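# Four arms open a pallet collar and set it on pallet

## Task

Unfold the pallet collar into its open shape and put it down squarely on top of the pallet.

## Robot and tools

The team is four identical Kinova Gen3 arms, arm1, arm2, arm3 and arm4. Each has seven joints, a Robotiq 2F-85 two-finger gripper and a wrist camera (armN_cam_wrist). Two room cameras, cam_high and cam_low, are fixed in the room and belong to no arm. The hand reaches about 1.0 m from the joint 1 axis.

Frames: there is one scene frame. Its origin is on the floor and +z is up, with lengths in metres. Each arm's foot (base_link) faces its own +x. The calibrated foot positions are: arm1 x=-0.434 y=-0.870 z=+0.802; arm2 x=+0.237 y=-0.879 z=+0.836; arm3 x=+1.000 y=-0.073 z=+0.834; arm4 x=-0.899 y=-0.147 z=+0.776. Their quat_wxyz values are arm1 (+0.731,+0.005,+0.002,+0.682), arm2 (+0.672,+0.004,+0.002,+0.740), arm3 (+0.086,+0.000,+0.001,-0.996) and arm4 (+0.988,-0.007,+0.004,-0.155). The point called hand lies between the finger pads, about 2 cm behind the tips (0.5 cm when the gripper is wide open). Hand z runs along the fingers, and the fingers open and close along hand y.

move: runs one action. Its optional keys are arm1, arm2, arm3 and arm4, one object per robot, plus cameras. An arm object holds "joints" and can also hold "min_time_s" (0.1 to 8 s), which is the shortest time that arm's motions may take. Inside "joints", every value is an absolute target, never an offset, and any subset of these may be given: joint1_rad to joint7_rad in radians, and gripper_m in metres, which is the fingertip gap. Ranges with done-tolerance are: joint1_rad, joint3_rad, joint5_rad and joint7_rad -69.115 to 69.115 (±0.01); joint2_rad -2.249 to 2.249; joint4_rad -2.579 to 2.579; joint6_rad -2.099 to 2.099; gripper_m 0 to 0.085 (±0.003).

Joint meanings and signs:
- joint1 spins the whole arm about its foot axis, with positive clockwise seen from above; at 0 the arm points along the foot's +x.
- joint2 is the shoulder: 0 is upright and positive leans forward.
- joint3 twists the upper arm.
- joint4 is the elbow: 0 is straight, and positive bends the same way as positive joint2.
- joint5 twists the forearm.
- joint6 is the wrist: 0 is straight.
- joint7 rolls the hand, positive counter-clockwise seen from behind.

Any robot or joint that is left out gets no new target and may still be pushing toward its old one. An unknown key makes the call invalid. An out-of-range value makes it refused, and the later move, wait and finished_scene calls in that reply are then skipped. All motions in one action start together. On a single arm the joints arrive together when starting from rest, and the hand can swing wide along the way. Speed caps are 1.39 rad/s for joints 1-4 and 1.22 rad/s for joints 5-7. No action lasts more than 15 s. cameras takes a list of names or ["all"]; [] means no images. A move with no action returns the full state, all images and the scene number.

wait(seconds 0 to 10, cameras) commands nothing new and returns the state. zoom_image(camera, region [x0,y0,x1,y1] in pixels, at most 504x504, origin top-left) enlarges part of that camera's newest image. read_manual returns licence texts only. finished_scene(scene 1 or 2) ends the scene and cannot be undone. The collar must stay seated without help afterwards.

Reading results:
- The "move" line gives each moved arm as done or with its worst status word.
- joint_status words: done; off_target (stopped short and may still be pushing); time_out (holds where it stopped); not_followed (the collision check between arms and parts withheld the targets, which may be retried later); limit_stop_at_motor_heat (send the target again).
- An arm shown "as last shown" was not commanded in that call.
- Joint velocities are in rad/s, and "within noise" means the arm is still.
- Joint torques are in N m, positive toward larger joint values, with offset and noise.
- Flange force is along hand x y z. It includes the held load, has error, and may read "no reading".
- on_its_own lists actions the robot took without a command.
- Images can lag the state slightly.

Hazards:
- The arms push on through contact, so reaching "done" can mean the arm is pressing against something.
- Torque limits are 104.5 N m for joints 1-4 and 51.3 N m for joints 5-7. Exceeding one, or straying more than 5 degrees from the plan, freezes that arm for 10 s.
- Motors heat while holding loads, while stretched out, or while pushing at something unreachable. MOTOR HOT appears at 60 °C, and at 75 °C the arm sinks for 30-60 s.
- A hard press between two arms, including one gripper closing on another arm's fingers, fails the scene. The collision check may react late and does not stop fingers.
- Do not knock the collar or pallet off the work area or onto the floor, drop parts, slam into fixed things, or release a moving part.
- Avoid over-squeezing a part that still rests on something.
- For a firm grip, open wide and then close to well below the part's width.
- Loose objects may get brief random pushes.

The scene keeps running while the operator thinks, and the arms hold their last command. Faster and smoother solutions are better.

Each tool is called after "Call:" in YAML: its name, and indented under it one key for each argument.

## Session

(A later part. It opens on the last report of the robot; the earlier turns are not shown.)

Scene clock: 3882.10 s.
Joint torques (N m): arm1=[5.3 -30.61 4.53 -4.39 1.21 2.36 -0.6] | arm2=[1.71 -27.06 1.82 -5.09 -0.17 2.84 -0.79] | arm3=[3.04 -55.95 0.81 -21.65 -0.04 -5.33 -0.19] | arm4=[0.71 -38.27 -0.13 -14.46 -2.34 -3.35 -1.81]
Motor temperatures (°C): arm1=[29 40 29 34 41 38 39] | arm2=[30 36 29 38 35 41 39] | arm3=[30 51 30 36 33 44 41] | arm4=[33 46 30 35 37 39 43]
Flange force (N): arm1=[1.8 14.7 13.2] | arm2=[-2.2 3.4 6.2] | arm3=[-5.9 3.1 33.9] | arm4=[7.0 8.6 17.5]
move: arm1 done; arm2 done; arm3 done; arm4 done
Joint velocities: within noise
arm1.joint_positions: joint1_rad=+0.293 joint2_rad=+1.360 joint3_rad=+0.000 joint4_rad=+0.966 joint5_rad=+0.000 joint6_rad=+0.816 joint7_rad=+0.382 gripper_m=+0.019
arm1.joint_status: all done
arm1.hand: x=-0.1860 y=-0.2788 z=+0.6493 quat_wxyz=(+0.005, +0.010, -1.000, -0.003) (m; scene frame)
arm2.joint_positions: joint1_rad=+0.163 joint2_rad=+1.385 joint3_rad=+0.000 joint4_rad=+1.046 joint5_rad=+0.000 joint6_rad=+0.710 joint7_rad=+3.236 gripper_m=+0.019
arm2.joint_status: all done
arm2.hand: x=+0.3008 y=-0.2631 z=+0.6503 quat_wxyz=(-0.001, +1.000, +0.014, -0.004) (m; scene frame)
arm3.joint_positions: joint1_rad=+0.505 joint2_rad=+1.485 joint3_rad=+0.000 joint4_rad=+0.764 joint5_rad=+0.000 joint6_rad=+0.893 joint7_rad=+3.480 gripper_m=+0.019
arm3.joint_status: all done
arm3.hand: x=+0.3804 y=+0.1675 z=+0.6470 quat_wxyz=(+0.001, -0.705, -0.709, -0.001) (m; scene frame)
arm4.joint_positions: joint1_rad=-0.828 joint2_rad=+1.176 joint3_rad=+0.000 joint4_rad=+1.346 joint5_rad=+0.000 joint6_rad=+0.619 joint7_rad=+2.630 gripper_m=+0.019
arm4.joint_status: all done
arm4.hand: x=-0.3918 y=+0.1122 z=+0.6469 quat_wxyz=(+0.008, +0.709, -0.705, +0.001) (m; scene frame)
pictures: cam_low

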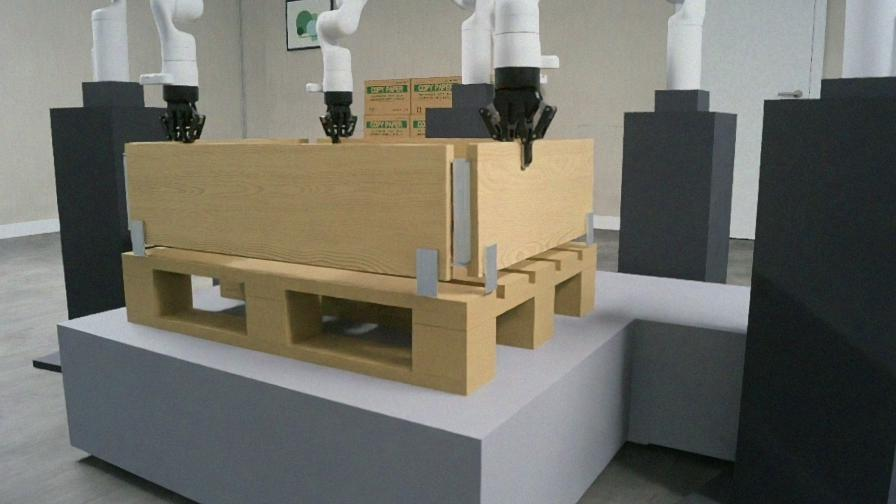

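Call:
move:
  arm1: {"joints":{"joint2_rad":1.3637,"joint4_rad":0.9637,"joint6_rad":0.8142},"min_time_s":1.5}
  arm2: {"joints":{"joint2_rad":1.3896,"joint4_rad":1.0428,"joint6_rad":0.7092},"min_time_s":1.5}
  arm3: {"joints":{"joint2_rad":1.4893,"joint4_rad":0.7596,"joint6_rad":0.8927},"min_time_s":1.5}
  arm4: {"joints":{"joint2_rad":1.1800,"joint4_rad":1.3447,"joint6_rad":0.6169},"min_time_s":1.5}
  cameras: ["cam_low"]

Call:
zoom_image:
  camera: "cam_low"
  region: [410, 250, 510, 320]

Call:
zoom_image:
  camera: "cam_low"
  region: [115, 210, 165, 260]

Call:
zoom_image:
  camera: "cam_low"
  region: [570, 200, 620, 250]

Scene clock: 3909.13 s.
Joint torques (N m): arm1=[5.24 -31.04 4.46 -4.61 1.24 2.31 -0.56] | arm2=[1.62 -26.78 1.74 -4.99 -0.21 2.84 -0.83] | arm3=[2.83 -56.3 0.75 -21.92 -0.09 -5.44 -0.18] | arm4=[1.03 -38.38 0.21 -14.63 -2.2 -3.52 -1.81]
Motor temperatures (°C): arm1=[29 40 29 34 41 38 39] | arm2=[30 36 29 38 35 41 39] | arm3=[30 51 30 36 33 44 41] | arm4=[33 46 30 35 37 39 43]
Flange force (N): arm1=[1.9 14.5 13.7] | arm2=[-2.0 3.4 5.7] | arm3=[-5.8 3.8 34.1] | arm4=[6.7 9.1 17.3]
move: arm1 done; arm2 done; arm3 done; arm4 done
Joint velocities: within noise
arm1.joint_positions: joint1_rad=+0.293 joint2_rad=+1.364 joint3_rad=+0.000 joint4_rad=+0.964 joint5_rad=+0.000 joint6_rad=+0.814 joint7_rad=+0.382 gripper_m=+0.019
arm1.joint_status: all done
arm1.hand: x=-0.1860 y=-0.2787 z=+0.6474 quat_wxyz=(+0.005, +0.010, -1.000, -0.003) (m; scene frame)
arm2.joint_positions: joint1_rad=+0.163 joint2_rad=+1.390 joint3_rad=+0.000 joint4_rad=+1.043 joint5_rad=+0.000 joint6_rad=+0.709 joint7_rad=+3.236 gripper_m=+0.019
arm2.joint_status: all done
arm2.hand: x=+0.3008 y=-0.2631 z=+0.6482 quat_wxyz=(-0.001, +1.000, +0.014, -0.004) (m; scene frame)
arm3.joint_positions: joint1_rad=+0.505 joint2_rad=+1.489 joint3_rad=+0.000 joint4_rad=+0.760 joint5_rad=+0.000 joint6_rad=+0.893 joint7_rad=+3.480 gripper_m=+0.019
arm3.joint_status: all done
arm3.hand: x=+0.3804 y=+0.1675 z=+0.6451 quat_wxyz=(+0.001, -0.705, -0.709, -0.001) (m; scene frame)
arm4.joint_positions: joint1_rad=-0.828 joint2_rad=+1.180 joint3_rad=+0.000 joint4_rad=+1.345 joint5_rad=+0.000 joint6_rad=+0.617 joint7_rad=+2.630 gripper_m=+0.019
arm4.joint_status: all done
arm4.hand: x=-0.3917 y=+0.1122 z=+0.6450 quat_wxyz=(+0.008, +0.709, -0.705, +0.001) (m; scene frame)
pictures: cam_low

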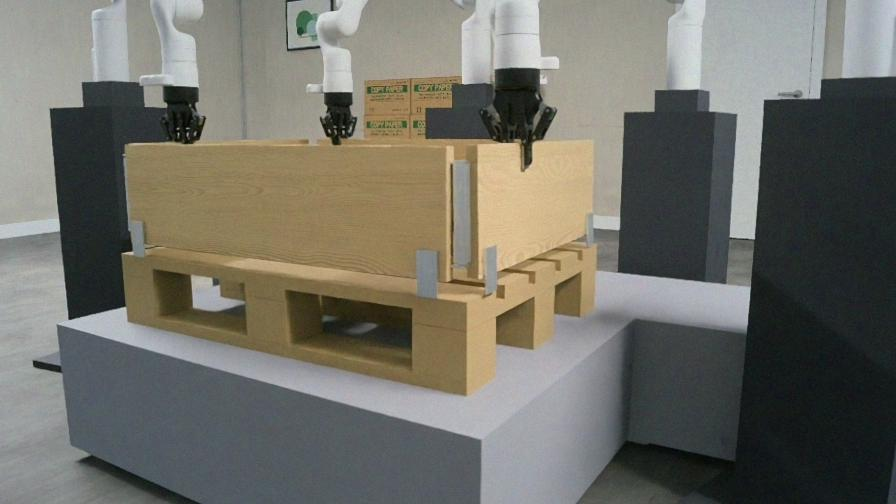

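Scaled by 5.040 from the camera's 896x504 image, which has a finer 1280x720 frame.

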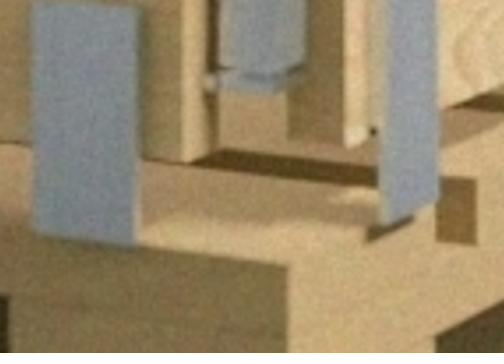

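Scaled by 10.080 from the camera's 896x504 image, which has a finer 1280x720 frame.

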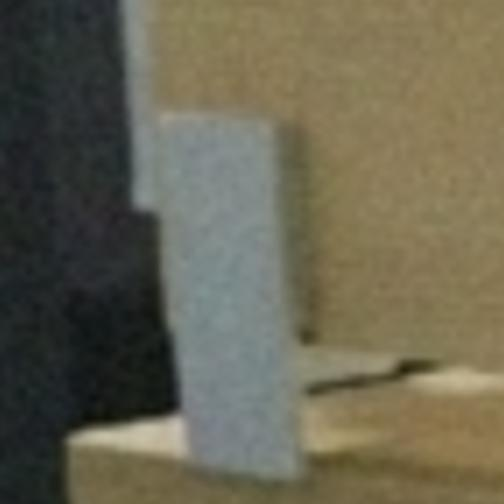

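Scaled by 10.080 from the camera's 896x504 image, which has a finer 1280x720 frame.

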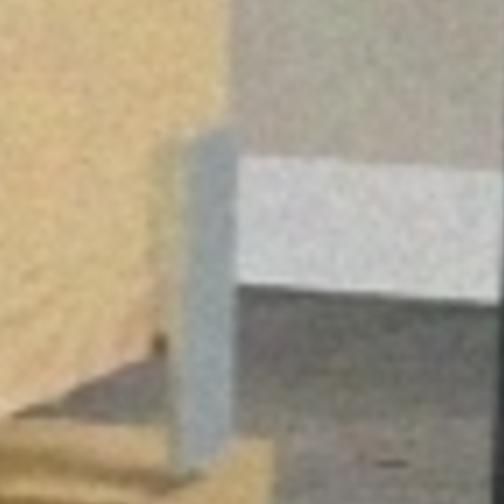

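Call:
move:
  arm1: {"joints":{"joint2_rad":1.3677,"joint4_rad":0.9611,"joint6_rad":0.8127},"min_time_s":1.5}
  arm2: {"joints":{"joint2_rad":1.3938,"joint4_rad":1.0398,"joint6_rad":0.7080},"min_time_s":1.5}
  arm3: {"joints":{"joint2_rad":1.4937,"joint4_rad":0.7558,"joint6_rad":0.8921},"min_time_s":1.5}
  arm4: {"joints":{"joint2_rad":1.1841,"joint4_rad":1.3429,"joint6_rad":0.6146},"min_time_s":1.5}
  cameras: ["cam_low"]

Call:
zoom_image:
  camera: "cam_low"
  region: [410, 250, 510, 320]

Call:
zoom_image:
  camera: "cam_low"
  region: [115, 210, 165, 260]

Call:
zoom_image:
  camera: "cam_low"
  region: [570, 200, 620, 250]

Scene clock: 3923.73 s.
Joint torques (N m): arm1=[5.17 -31.16 4.44 -4.84 1.22 2.11 -0.58] | arm2=[1.51 -26.92 1.67 -5.1 -0.23 2.79 -0.75] | arm3=[2.57 -56.39 0.52 -21.9 -0.15 -5.43 -0.18] | arm4=[1.21 -38.47 0.38 -14.65 -2.15 -3.53 -1.8]
Motor temperatures (°C): arm1=[29 40 29 34 41 38 39] | arm2=[30 36 29 38 35 41 39] | arm3=[30 51 30 36 33 44 41] | arm4=[33 46 30 35 37 39 43]
Flange force (N): arm1=[2.0 14.0 13.5] | arm2=[-1.9 3.6 5.8] | arm3=[-5.4 3.6 34.3] | arm4=[6.4 9.3 17.4]
move: arm1 done; arm2 done; arm3 done; arm4 done
Joint velocities: within noise
arm1.joint_positions: joint1_rad=+0.293 joint2_rad=+1.368 joint3_rad=+0.000 joint4_rad=+0.961 joint5_rad=+0.000 joint6_rad=+0.813 joint7_rad=+0.382 gripper_m=+0.019
arm1.joint_status: all done
arm1.hand: x=-0.1860 y=-0.2786 z=+0.6454 quat_wxyz=(+0.005, +0.010, -1.000, -0.003) (m; scene frame)
arm2.joint_positions: joint1_rad=+0.163 joint2_rad=+1.394 joint3_rad=+0.000 joint4_rad=+1.040 joint5_rad=+0.000 joint6_rad=+0.708 joint7_rad=+3.236 gripper_m=+0.019
arm2.joint_status: all done
arm2.hand: x=+0.3008 y=-0.2631 z=+0.6463 quat_wxyz=(-0.001, +1.000, +0.014, -0.004) (m; scene frame)
arm3.joint_positions: joint1_rad=+0.505 joint2_rad=+1.494 joint3_rad=+0.000 joint4_rad=+0.756 joint5_rad=+0.000 joint6_rad=+0.892 joint7_rad=+3.480 gripper_m=+0.019
arm3.joint_status: all done
arm3.hand: x=+0.3804 y=+0.1676 z=+0.6431 quat_wxyz=(+0.001, -0.705, -0.709, -0.001) (m; scene frame)
arm4.joint_positions: joint1_rad=-0.828 joint2_rad=+1.184 joint3_rad=+0.000 joint4_rad=+1.343 joint5_rad=+0.000 joint6_rad=+0.615 joint7_rad=+2.630 gripper_m=+0.019
arm4.joint_status: all done
arm4.hand: x=-0.3917 y=+0.1122 z=+0.6429 quat_wxyz=(+0.008, +0.709, -0.705, +0.001) (m; scene frame)
pictures: cam_low

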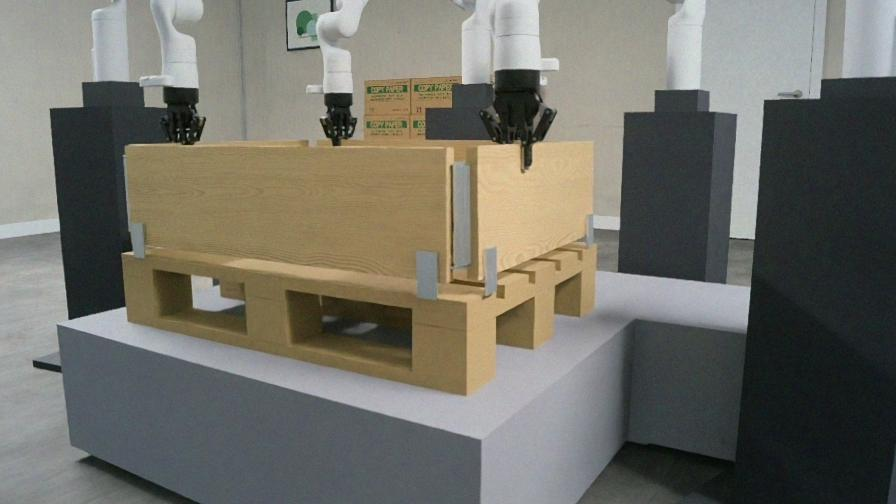

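Scaled by 5.040 from the camera's 896x504 image, which has a finer 1280x720 frame.

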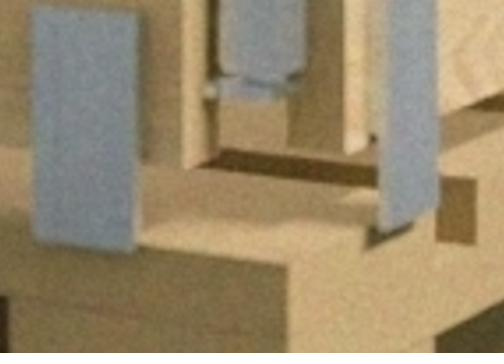

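Scaled by 10.080 from the camera's 896x504 image, which has a finer 1280x720 frame.

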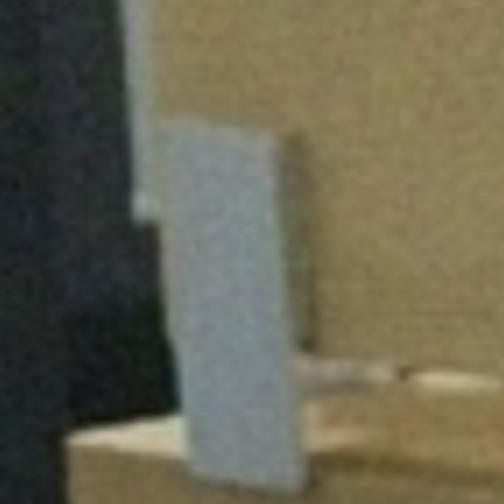

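Scaled by 10.080 from the camera's 896x504 image, which has a finer 1280x720 frame.

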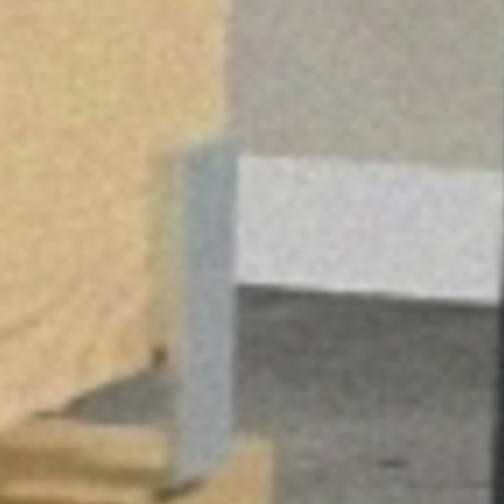

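Call:
move:
  arm1: {"joints":{"joint2_rad":1.3738,"joint4_rad":0.9573,"joint6_rad":0.8105},"min_time_s":1.8}
  arm2: {"joints":{"joint2_rad":1.4001,"joint4_rad":1.0353,"joint6_rad":0.7062},"min_time_s":1.8}
  arm3: {"joints":{"joint2_rad":1.5004,"joint4_rad":0.7500,"joint6_rad":0.8912},"min_time_s":1.8}
  arm4: {"joints":{"joint2_rad":1.1902,"joint4_rad":1.3402,"joint6_rad":0.6112},"min_time_s":1.8}

Call:
move:
  arm1: {"joints":{"joint2_rad":1.3819,"joint4_rad":0.9521,"joint6_rad":0.8076},"min_time_s":2}
  arm2: {"joints":{"joint2_rad":1.4086,"joint4_rad":1.0292,"joint6_rad":0.7038},"min_time_s":2}
  arm3: {"joints":{"joint2_rad":1.5093,"joint4_rad":0.7422,"joint6_rad":0.8901},"min_time_s":2}
  arm4: {"joints":{"joint2_rad":1.1983,"joint4_rad":1.3367,"joint6_rad":0.6066},"min_time_s":2}
  cameras: ["cam_low"]

Call:
zoom_image:
  camera: "cam_low"
  region: [410, 250, 510, 320]

Call:
zoom_image:
  camera: "cam_low"
  region: [115, 210, 165, 260]

Call:
zoom_image:
  camera: "cam_low"
  region: [560, 205, 620, 265]

Scene clock: 3953.27 s.
Joint torques (N m): arm1=[5.11 -30.98 4.33 -4.75 1.18 2.16 -0.58] | arm2=[1.55 -27.08 1.63 -5.09 -0.3 2.84 -0.83] | arm3=[2.54 -56.52 0.55 -22.06 -0.09 -5.57 -0.09] | arm4=[1.44 -38.76 0.6 -14.91 -2.06 -3.63 -1.79]
Motor temperatures (°C): arm1=[29 40 29 34 41 38 39] | arm2=[30 36 29 38 35 40 39] | arm3=[30 52 30 37 33 44 41] | arm4=[33 46 30 35 37 39 43]
Flange force (N): arm1=[1.9 13.9 13.3] | arm2=[-1.9 3.6 6.1] | arm3=[-5.6 3.9 34.2] | arm4=[6.3 10.1 17.5]
move: arm1 done; arm2 done; arm3 done; arm4 done
Joint velocities: within noise
arm1.joint_positions: joint1_rad=+0.293 joint2_rad=+1.374 joint3_rad=+0.000 joint4_rad=+0.957 joint5_rad=+0.000 joint6_rad=+0.811 joint7_rad=+0.382 gripper_m=+0.019
arm1.joint_status: all done
arm1.hand: x=-0.1860 y=-0.2786 z=+0.6423 quat_wxyz=(+0.005, +0.010, -1.000, -0.003) (m; scene frame)
arm2.joint_positions: joint1_rad=+0.163 joint2_rad=+1.400 joint3_rad=+0.000 joint4_rad=+1.035 joint5_rad=+0.000 joint6_rad=+0.706 joint7_rad=+3.236 gripper_m=+0.019
arm2.joint_status: all done
arm2.hand: x=+0.3008 y=-0.2630 z=+0.6433 quat_wxyz=(-0.001, +1.000, +0.014, -0.004) (m; scene frame)
arm3.joint_positions: joint1_rad=+0.505 joint2_rad=+1.500 joint3_rad=+0.000 joint4_rad=+0.750 joint5_rad=+0.000 joint6_rad=+0.891 joint7_rad=+3.480 gripper_m=+0.019
arm3.joint_status: all done
arm3.hand: x=+0.3803 y=+0.1676 z=+0.6400 quat_wxyz=(+0.001, -0.705, -0.709, -0.001) (m; scene frame)
arm4.joint_positions: joint1_rad=-0.828 joint2_rad=+1.190 joint3_rad=+0.000 joint4_rad=+1.340 joint5_rad=+0.000 joint6_rad=+0.611 joint7_rad=+2.630 gripper_m=+0.019
arm4.joint_status: all done
arm4.hand: x=-0.3917 y=+0.1122 z=+0.6399 quat_wxyz=(+0.008, +0.709, -0.705, +0.001) (m; scene frame)
pictures: none

Scene clock: 3955.57 s.
Joint torques (N m): arm1=[4.98 -31.01 4.21 -4.89 1.13 2.02 -0.61] | arm2=[1.46 -27.06 1.57 -4.93 -0.33 2.88 -0.87] | arm3=[2.56 -56.66 0.56 -22.14 -0.06 -5.63 -0.08] | arm4=[1.73 -38.98 0.87 -14.92 -1.94 -3.72 -1.73]
Motor temperatures (°C): arm1=[29 40 29 34 41 38 39] | arm2=[30 36 29 38 35 40 39] | arm3=[30 52 30 37 33 44 41] | arm4=[33 46 30 35 37 39 43]
Flange force (N): arm1=[1.9 13.4 13.1] | arm2=[-1.6 3.1 6.2] | arm3=[-5.7 4.0 34.2] | arm4=[5.7 10.2 17.6]
move: arm1 done; arm2 done; arm3 done; arm4 done
Joint velocities: within noise
arm1.joint_positions: joint1_rad=+0.293 joint2_rad=+1.382 joint3_rad=+0.000 joint4_rad=+0.952 joint5_rad=+0.000 joint6_rad=+0.808 joint7_rad=+0.382 gripper_m=+0.019
arm1.joint_status: all done
arm1.hand: x=-0.1860 y=-0.2786 z=+0.6383 quat_wxyz=(+0.005, +0.010, -1.000, -0.003) (m; scene frame)
arm2.joint_positions: joint1_rad=+0.163 joint2_rad=+1.409 joint3_rad=+0.000 joint4_rad=+1.029 joint5_rad=+0.000 joint6_rad=+0.704 joint7_rad=+3.236 gripper_m=+0.019
arm2.joint_status: all done
arm2.hand: x=+0.3008 y=-0.2630 z=+0.6393 quat_wxyz=(-0.001, +1.000, +0.014, -0.004) (m; scene frame)
arm3.joint_positions: joint1_rad=+0.505 joint2_rad=+1.509 joint3_rad=+0.000 joint4_rad=+0.742 joint5_rad=+0.000 joint6_rad=+0.890 joint7_rad=+3.480 gripper_m=+0.019
arm3.joint_status: all done
arm3.hand: x=+0.3803 y=+0.1676 z=+0.6360 quat_wxyz=(+0.001, -0.705, -0.709, -0.001) (m; scene frame)
arm4.joint_positions: joint1_rad=-0.828 joint2_rad=+1.198 joint3_rad=+0.000 joint4_rad=+1.337 joint5_rad=+0.000 joint6_rad=+0.607 joint7_rad=+2.630 gripper_m=+0.019
arm4.joint_status: all done
arm4.hand: x=-0.3916 y=+0.1122 z=+0.6359 quat_wxyz=(+0.008, +0.709, -0.705, +0.001) (m; scene frame)
pictures: cam_low

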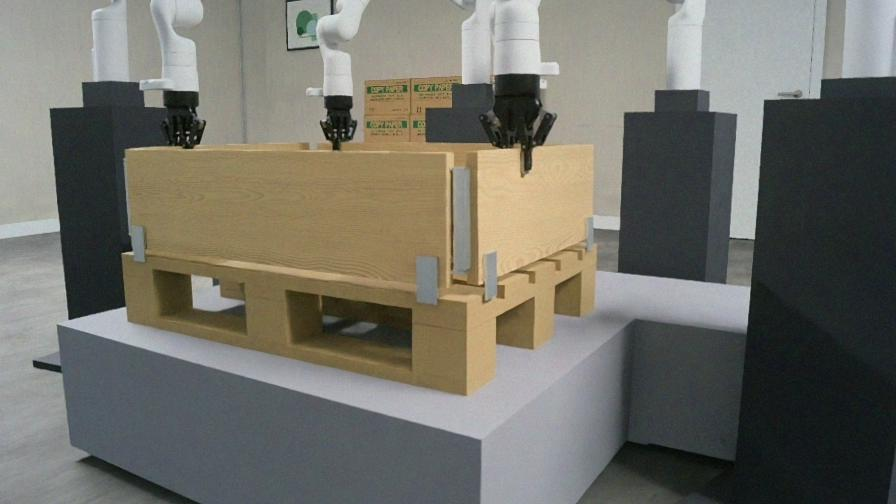

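Scaled by 5.040 from the camera's 896x504 image, which has a finer 1280x720 frame.

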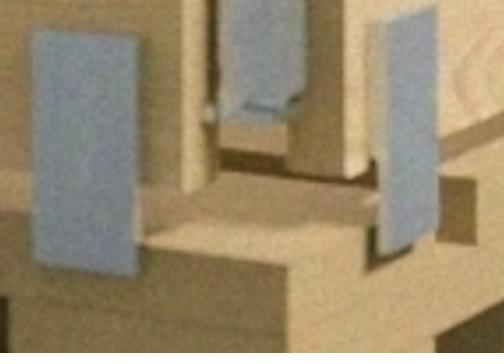

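Scaled by 10.080 from the camera's 896x504 image, which has a finer 1280x720 frame.

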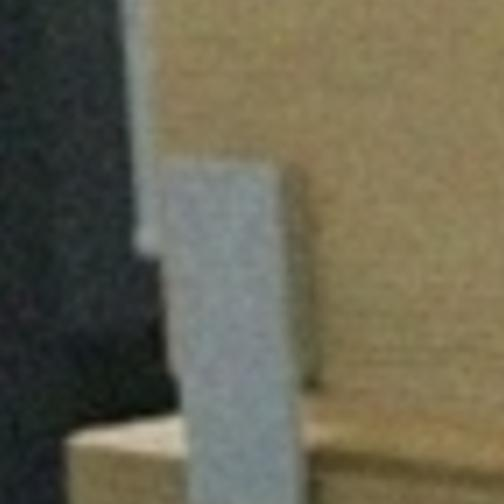

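Scaled by 8.400 from the camera's 896x504 image, which has a finer 1280x720 frame.

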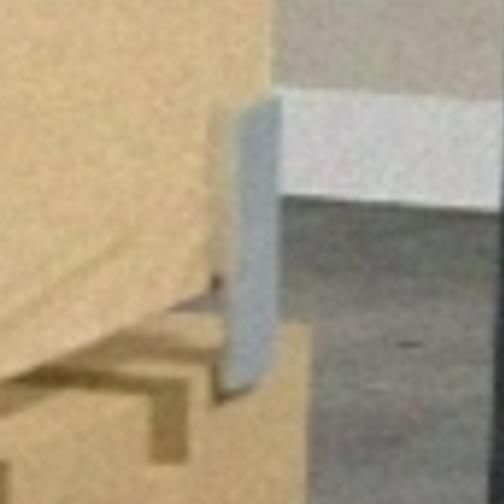

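Call:
move:
  arm1: {"joints":{"joint2_rad":1.3899,"joint4_rad":0.9469,"joint6_rad":0.8047},"min_time_s":2}
  arm2: {"joints":{"joint2_rad":1.4171,"joint4_rad":1.0231,"joint6_rad":0.7014},"min_time_s":2}
  arm3: {"joints":{"joint2_rad":1.5182,"joint4_rad":0.7345,"joint6_rad":0.8890},"min_time_s":2}
  arm4: {"joints":{"joint2_rad":1.2064,"joint4_rad":1.3331,"joint6_rad":0.6021},"min_time_s":2}

Call:
move:
  arm1: {"joints":{"joint2_rad":1.3980,"joint4_rad":0.9418,"joint6_rad":0.8018},"min_time_s":2}
  arm2: {"joints":{"joint2_rad":1.4255,"joint4_rad":1.0171,"joint6_rad":0.6990},"min_time_s":2}
  arm3: {"joints":{"joint2_rad":1.5270,"joint4_rad":0.7268,"joint6_rad":0.8878},"min_time_s":2}
  arm4: {"joints":{"joint2_rad":1.2145,"joint4_rad":1.3295,"joint6_rad":0.5975},"min_time_s":2}
  cameras: ["cam_low"]

Call:
zoom_image:
  camera: "cam_low"
  region: [410, 250, 510, 320]

Call:
zoom_image:
  camera: "cam_low"
  region: [115, 210, 185, 280]

Call:
zoom_image:
  camera: "cam_low"
  region: [560, 205, 620, 265]

Scene clock: 3971.73 s.
Joint torques (N m): arm1=[4.86 -31.42 4.06 -5.11 1.07 1.96 -0.6] | arm2=[1.48 -26.97 1.51 -4.93 -0.34 2.85 -0.88] | arm3=[2.71 -56.4 0.67 -21.85 0.01 -5.47 -0.1] | arm4=[1.84 -38.94 0.99 -14.58 -1.91 -3.63 -1.75]
Motor temperatures (°C): arm1=[29 40 29 34 41 38 39] | arm2=[30 36 29 38 35 40 39] | arm3=[30 52 30 37 33 44 41] | arm4=[33 46 30 35 37 39 43]
Flange force (N): arm1=[1.8 13.1 13.7] | arm2=[-1.6 3.3 5.9] | arm3=[-5.7 3.4 34.1] | arm4=[5.1 9.5 17.8]
move: arm1 done; arm2 done; arm3 done; arm4 done
Joint velocities: within noise
arm1.joint_positions: joint1_rad=+0.293 joint2_rad=+1.390 joint3_rad=+0.000 joint4_rad=+0.947 joint5_rad=+0.000 joint6_rad=+0.805 joint7_rad=+0.382 gripper_m=+0.019
arm1.joint_status: all done
arm1.hand: x=-0.1861 y=-0.2785 z=+0.6344 quat_wxyz=(+0.005, +0.010, -1.000, -0.003) (m; scene frame)
arm2.joint_positions: joint1_rad=+0.163 joint2_rad=+1.417 joint3_rad=+0.000 joint4_rad=+1.023 joint5_rad=+0.000 joint6_rad=+0.701 joint7_rad=+3.236 gripper_m=+0.019
arm2.joint_status: all done
arm2.hand: x=+0.3007 y=-0.2630 z=+0.6352 quat_wxyz=(-0.001, +1.000, +0.014, -0.004) (m; scene frame)
arm3.joint_positions: joint1_rad=+0.505 joint2_rad=+1.518 joint3_rad=+0.000 joint4_rad=+0.734 joint5_rad=+0.000 joint6_rad=+0.889 joint7_rad=+3.480 gripper_m=+0.019
arm3.joint_status: all done
arm3.hand: x=+0.3804 y=+0.1676 z=+0.6320 quat_wxyz=(+0.000, -0.705, -0.709, -0.001) (m; scene frame)
arm4.joint_positions: joint1_rad=-0.828 joint2_rad=+1.206 joint3_rad=+0.000 joint4_rad=+1.333 joint5_rad=+0.000 joint6_rad=+0.602 joint7_rad=+2.630 gripper_m=+0.019
arm4.joint_status: all done
arm4.hand: x=-0.3916 y=+0.1122 z=+0.6320 quat_wxyz=(+0.008, +0.709, -0.705, +0.001) (m; scene frame)
pictures: none

Scene clock: 3974.03 s.
Joint torques (N m): arm1=[4.62 -31.12 3.98 -4.92 1.01 2.01 -0.63] | arm2=[1.68 -26.92 1.7 -4.68 -0.29 2.99 -0.86] | arm3=[3.17 -56.44 0.99 -21.83 0.14 -5.5 -0.06] | arm4=[1.63 -38.88 0.87 -14.5 -1.95 -3.58 -1.7]
Motor temperatures (°C): arm1=[29 40 29 34 41 38 39] | arm2=[30 36 29 38 35 40 39] | arm3=[30 52 30 37 33 44 41] | arm4=[33 46 30 35 37 39 43]
Flange force (N): arm1=[1.4 13.1 13.4] | arm2=[-1.9 2.7 6.2] | arm3=[-6.3 3.0 34.2] | arm4=[5.5 9.5 17.6]
move: arm1 done; arm2 done; arm3 done; arm4 done
Joint velocities: within noise
arm1.joint_positions: joint1_rad=+0.293 joint2_rad=+1.398 joint3_rad=+0.000 joint4_rad=+0.942 joint5_rad=+0.000 joint6_rad=+0.802 joint7_rad=+0.382 gripper_m=+0.019
arm1.joint_status: all done
arm1.hand: x=-0.1861 y=-0.2786 z=+0.6303 quat_wxyz=(+0.005, +0.010, -1.000, -0.003) (m; scene frame)
arm2.joint_positions: joint1_rad=+0.163 joint2_rad=+1.425 joint3_rad=+0.000 joint4_rad=+1.017 joint5_rad=+0.000 joint6_rad=+0.699 joint7_rad=+3.236 gripper_m=+0.019
arm2.joint_status: all done
arm2.hand: x=+0.3007 y=-0.2630 z=+0.6313 quat_wxyz=(-0.001, +1.000, +0.014, -0.004) (m; scene frame)
arm3.joint_positions: joint1_rad=+0.505 joint2_rad=+1.527 joint3_rad=+0.000 joint4_rad=+0.727 joint5_rad=+0.000 joint6_rad=+0.888 joint7_rad=+3.480 gripper_m=+0.019
arm3.joint_status: all done
arm3.hand: x=+0.3804 y=+0.1676 z=+0.6280 quat_wxyz=(+0.001, -0.705, -0.709, -0.001) (m; scene frame)
arm4.joint_positions: joint1_rad=-0.828 joint2_rad=+1.215 joint3_rad=+0.000 joint4_rad=+1.329 joint5_rad=+0.000 joint6_rad=+0.598 joint7_rad=+2.630 gripper_m=+0.019
arm4.joint_status: all done
arm4.hand: x=-0.3916 y=+0.1122 z=+0.6280 quat_wxyz=(+0.008, +0.709, -0.705, +0.001) (m; scene frame)
pictures: cam_low

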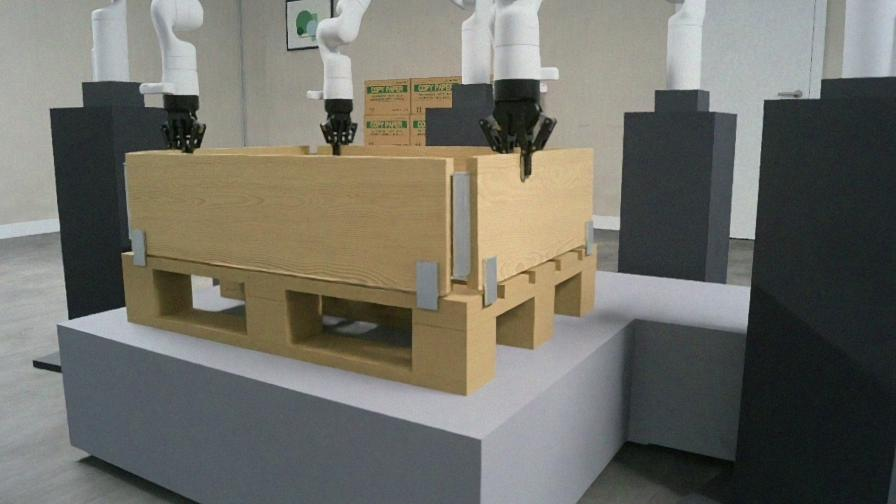

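Scaled by 5.040 from the camera's 896x504 image, which has a finer 1280x720 frame.

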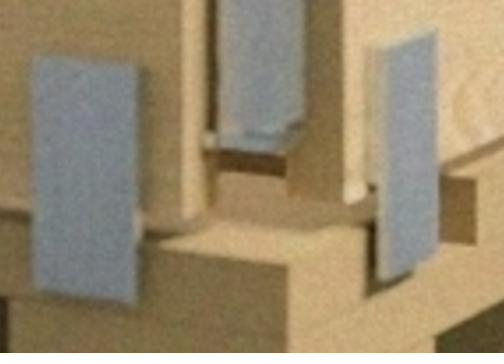

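Scaled by 7.200 from the camera's 896x504 image, which has a finer 1280x720 frame.

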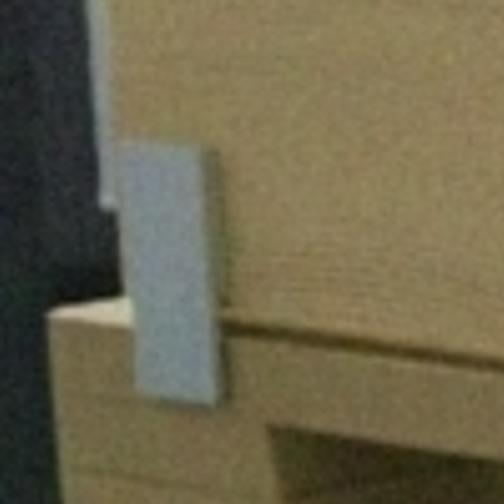

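Scaled by 8.400 from the camera's 896x504 image, which has a finer 1280x720 frame.

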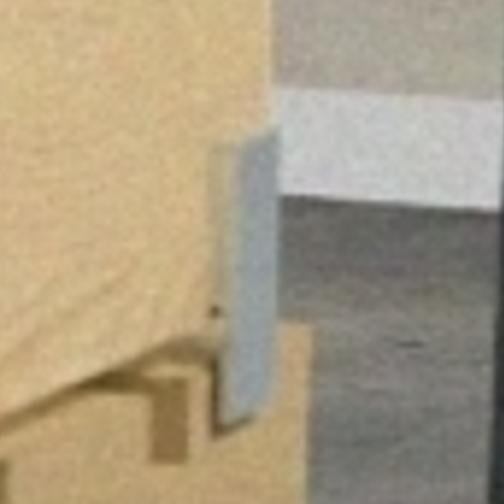

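Call:
move:
  arm1: {"joints":{"joint2_rad":1.4101,"joint4_rad":0.9340,"joint6_rad":0.7975},"min_time_s":2.2}
  arm2: {"joints":{"joint2_rad":1.4382,"joint4_rad":1.0080,"joint6_rad":0.6954},"min_time_s":2.2}
  arm3: {"joints":{"joint2_rad":1.5359,"joint4_rad":0.7190,"joint6_rad":0.8867},"min_time_s":2.2}
  arm4: {"joints":{"joint2_rad":1.2226,"joint4_rad":1.3260,"joint6_rad":0.5930},"min_time_s":2.2}
  cameras: ["all"]

Call:
zoom_image:
  camera: "cam_low"
  region: [410, 250, 510, 320]

Call:
zoom_image:
  camera: "cam_low"
  region: [115, 210, 185, 280]

Call:
zoom_image:
  camera: "cam_low"
  region: [560, 205, 620, 265]

Scene clock: 4001.73 s.
Joint torques (N m): arm1=[4.54 -29.06 4.05 -4.46 1.16 2.01 -0.65] | arm2=[1.38 -24.92 1.53 -3.7 -0.24 3.56 -0.82] | arm3=[3.14 -56.84 0.55 -21.1 -0.21 -4.63 -0.04] | arm4=[1.97 -39.6 1.57 -13.45 -1.64 -2.63 -1.79]
Motor temperatures (°C): arm1=[29 40 29 34 41 38 39] | arm2=[30 36 29 38 35 40 39] | arm3=[30 52 30 37 33 44 41] | arm4=[33 46 30 35 37 39 43]
Flange force (N): arm1=[2.0 11.4 9.8] | arm2=[-1.6 3.2 3.7] | arm3=[-5.4 0.8 36.7] | arm4=[4.0 7.5 20.9]
move: arm1 done; arm2 done; arm3 done; arm4 done
Joint velocities: within noise
arm1.joint_positions: joint1_rad=+0.293 joint2_rad=+1.410 joint3_rad=+0.000 joint4_rad=+0.934 joint5_rad=+0.000 joint6_rad=+0.797 joint7_rad=+0.382 gripper_m=+0.019
arm1.joint_status: all done
arm1.hand: x=-0.1862 y=-0.2786 z=+0.6244 quat_wxyz=(+0.005, +0.010, -1.000, -0.003) (m; scene frame)
arm2.joint_positions: joint1_rad=+0.163 joint2_rad=+1.438 joint3_rad=+0.000 joint4_rad=+1.008 joint5_rad=+0.000 joint6_rad=+0.695 joint7_rad=+3.236 gripper_m=+0.019
arm2.joint_status: all done
arm2.hand: x=+0.3006 y=-0.2631 z=+0.6252 quat_wxyz=(-0.001, +1.000, +0.014, -0.004) (m; scene frame)
arm3.joint_positions: joint1_rad=+0.505 joint2_rad=+1.536 joint3_rad=+0.000 joint4_rad=+0.719 joint5_rad=+0.000 joint6_rad=+0.887 joint7_rad=+3.480 gripper_m=+0.019
arm3.joint_status: all done
arm3.hand: x=+0.3804 y=+0.1676 z=+0.6240 quat_wxyz=(+0.001, -0.705, -0.709, -0.001) (m; scene frame)
arm4.joint_positions: joint1_rad=-0.828 joint2_rad=+1.223 joint3_rad=+0.000 joint4_rad=+1.326 joint5_rad=+0.000 joint6_rad=+0.593 joint7_rad=+2.630 gripper_m=+0.019
arm4.joint_status: all done
arm4.hand: x=-0.3917 y=+0.1121 z=+0.6240 quat_wxyz=(+0.008, +0.709, -0.705, +0.001) (m; scene frame)
pictures: arm1_cam_wrist, arm2_cam_wrist, arm3_cam_wrist, arm4_cam_wrist, cam_high, cam_low

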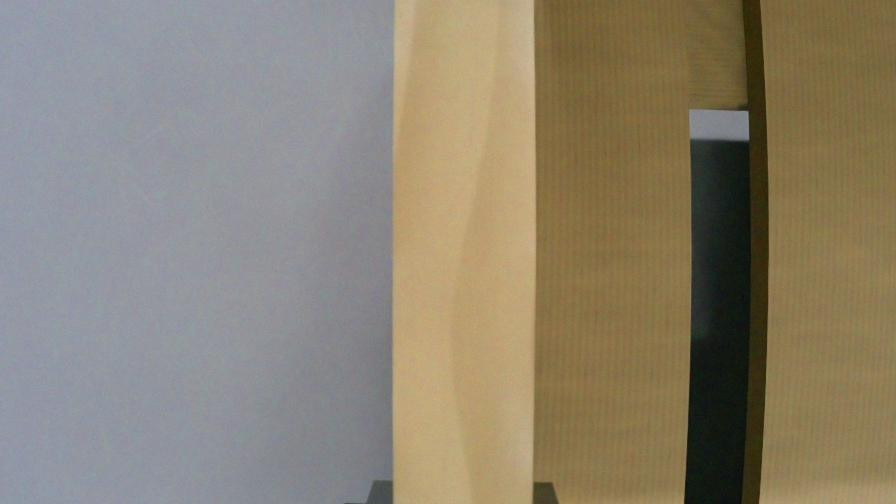

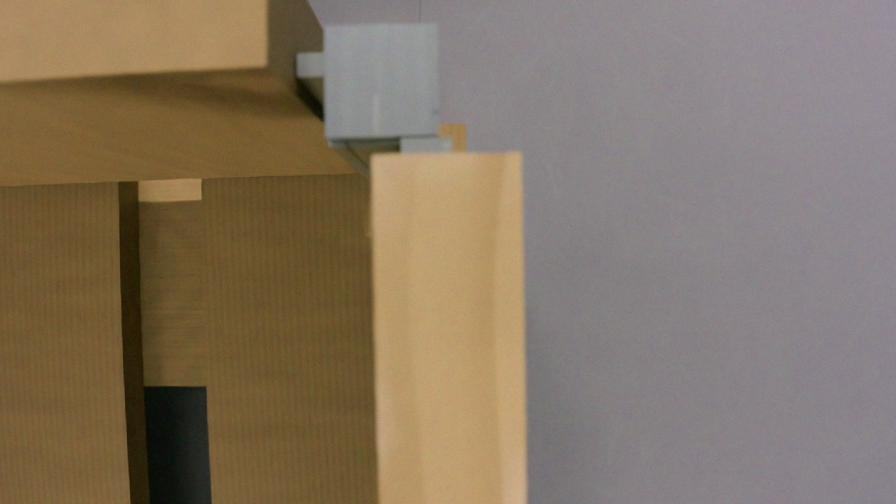

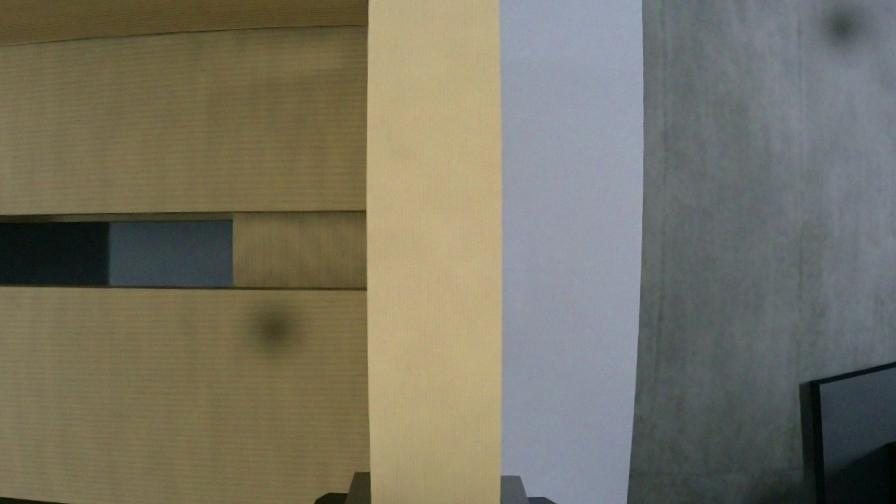

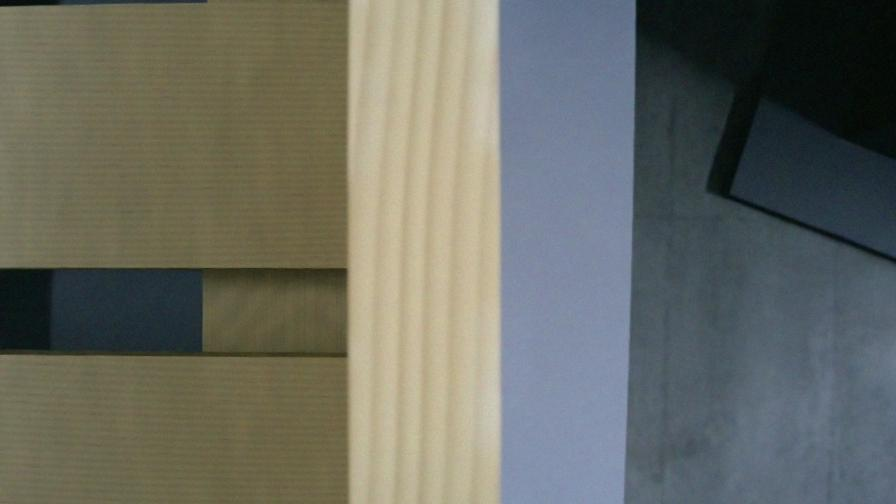

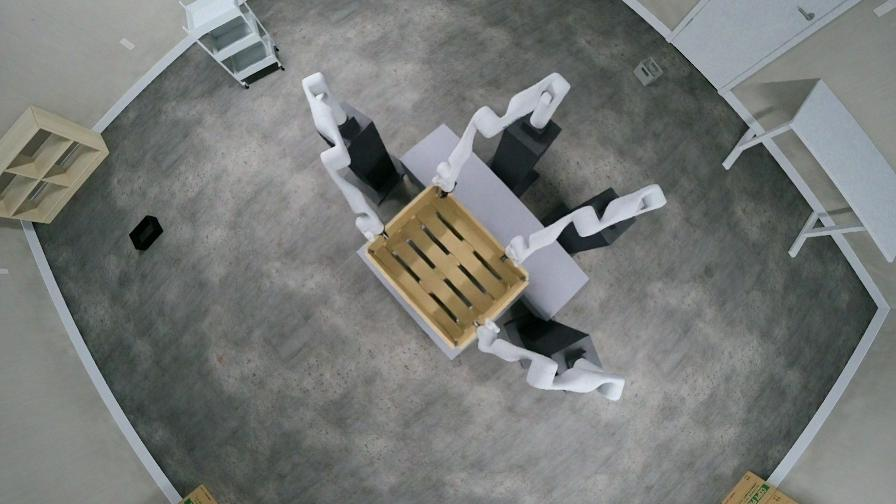

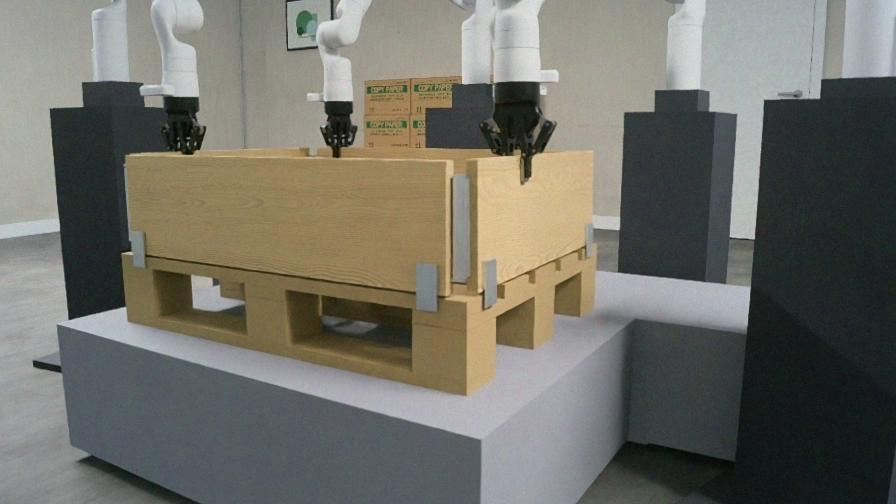

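Scaled by 5.040 from the camera's 896x504 image, which has a finer 1280x720 frame.

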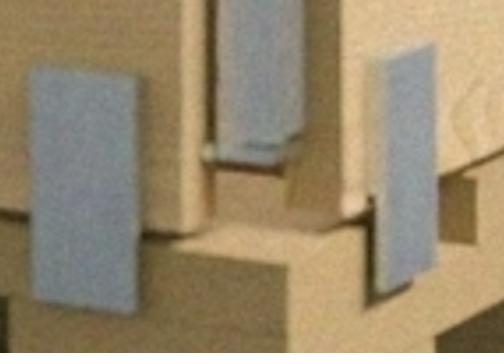

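Scaled by 7.200 from the camera's 896x504 image, which has a finer 1280x720 frame.

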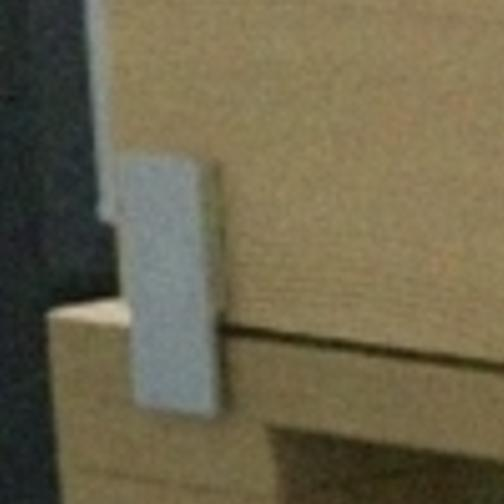

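Scaled by 8.400 from the camera's 896x504 image, which has a finer 1280x720 frame.

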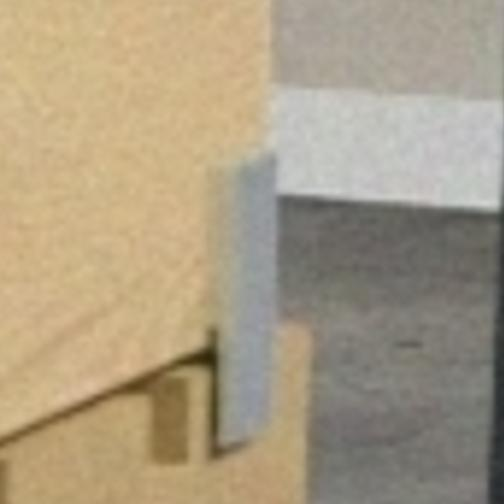

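Call:
move:
  arm1: {"joints":{"joint2_rad":1.4142,"joint4_rad":0.9314,"joint6_rad":0.7960},"min_time_s":2}
  arm2: {"joints":{"joint2_rad":1.4424,"joint4_rad":1.0050,"joint6_rad":0.6942},"min_time_s":2}
  arm3: {"joints":{"joint2_rad":1.5404,"joint4_rad":0.7152,"joint6_rad":0.8860},"min_time_s":2}
  arm4: {"joints":{"joint2_rad":1.2267,"joint4_rad":1.3242,"joint6_rad":0.5907},"min_time_s":2}
  cameras: ["cam_low"]

Call:
zoom_image:
  camera: "cam_low"
  region: [410, 250, 510, 320]

Call:
zoom_image:
  camera: "cam_low"
  region: [115, 210, 185, 280]

Call:
zoom_image:
  camera: "cam_low"
  region: [560, 205, 620, 265]

Scene clock: 4023.10 s.
Joint torques (N m): arm1=[4.48 -28.67 4.04 -4.29 1.13 2.07 -0.63] | arm2=[1.39 -24.99 1.64 -3.42 -0.16 3.69 -0.78] | arm3=[3.77 -56.36 0.98 -20.75 -0.02 -4.46 -0.04] | arm4=[1.59 -39.53 1.09 -13.1 -1.7 -2.46 -1.74]
Motor temperatures (°C): arm1=[29 40 29 34 41 38 39] | arm2=[30 35 29 38 35 40 39] | arm3=[30 52 30 37 33 44 41] | arm4=[33 46 30 35 37 39 43]
Flange force (N): arm1=[1.9 11.3 9.3] | arm2=[-1.5 2.0 4.4] | arm3=[-6.1 0.0 36.4] | arm4=[4.1 6.5 21.2]
move: arm1 done; arm2 done; arm3 done; arm4 done
Joint velocities: within noise
arm1.joint_positions: joint1_rad=+0.293 joint2_rad=+1.414 joint3_rad=+0.000 joint4_rad=+0.931 joint5_rad=+0.000 joint6_rad=+0.796 joint7_rad=+0.382 gripper_m=+0.019
arm1.joint_status: all done
arm1.hand: x=-0.1863 y=-0.2787 z=+0.6223 quat_wxyz=(+0.005, +0.010, -1.000, -0.003) (m; scene frame)
arm2.joint_positions: joint1_rad=+0.163 joint2_rad=+1.442 joint3_rad=+0.000 joint4_rad=+1.005 joint5_rad=+0.000 joint6_rad=+0.694 joint7_rad=+3.236 gripper_m=+0.019
arm2.joint_status: all done
arm2.hand: x=+0.3006 y=-0.2632 z=+0.6232 quat_wxyz=(-0.001, +1.000, +0.014, -0.004) (m; scene frame)
arm3.joint_positions: joint1_rad=+0.505 joint2_rad=+1.540 joint3_rad=+0.000 joint4_rad=+0.715 joint5_rad=+0.000 joint6_rad=+0.886 joint7_rad=+3.480 gripper_m=+0.019
arm3.joint_status: all done
arm3.hand: x=+0.3805 y=+0.1676 z=+0.6220 quat_wxyz=(+0.001, -0.705, -0.709, -0.001) (m; scene frame)
arm4.joint_positions: joint1_rad=-0.828 joint2_rad=+1.227 joint3_rad=+0.000 joint4_rad=+1.324 joint5_rad=+0.000 joint6_rad=+0.591 joint7_rad=+2.630 gripper_m=+0.019
arm4.joint_status: all done
arm4.hand: x=-0.3917 y=+0.1121 z=+0.6219 quat_wxyz=(+0.008, +0.709, -0.705, +0.001) (m; scene frame)
pictures: cam_low

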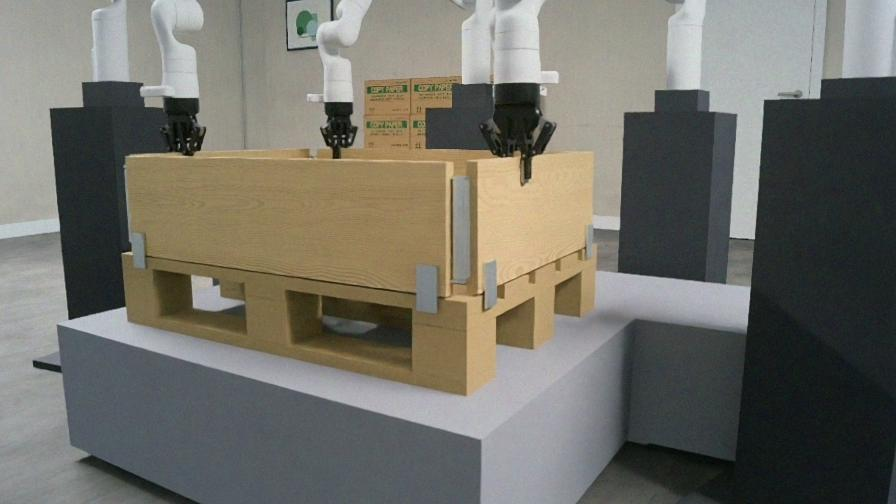

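Scaled by 5.040 from the camera's 896x504 image, which has a finer 1280x720 frame.

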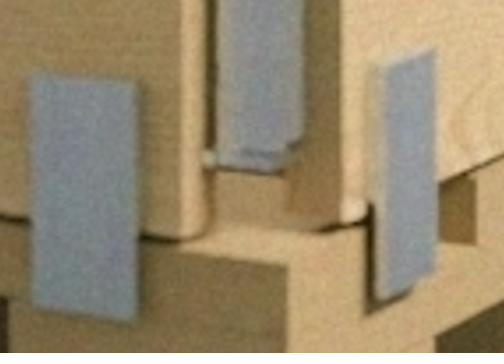

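Scaled by 7.200 from the camera's 896x504 image, which has a finer 1280x720 frame.

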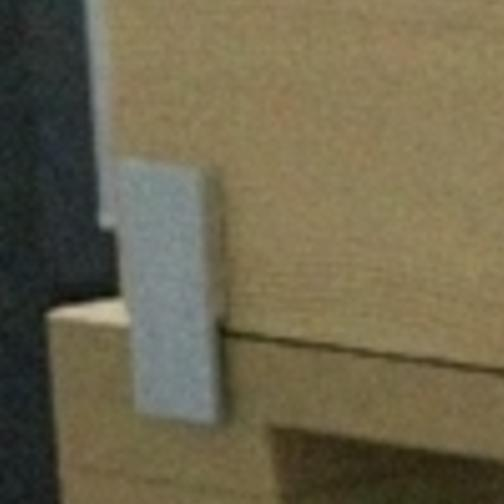

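Scaled by 8.400 from the camera's 896x504 image, which has a finer 1280x720 frame.

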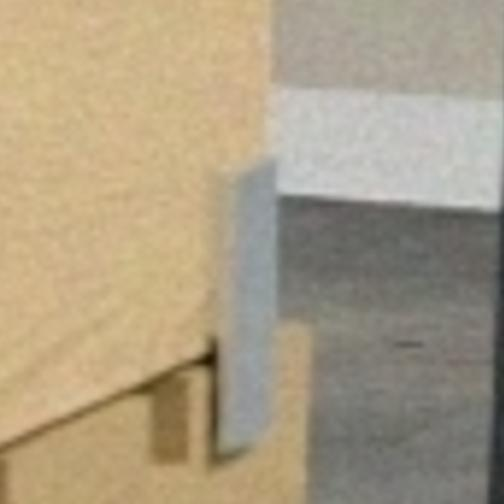

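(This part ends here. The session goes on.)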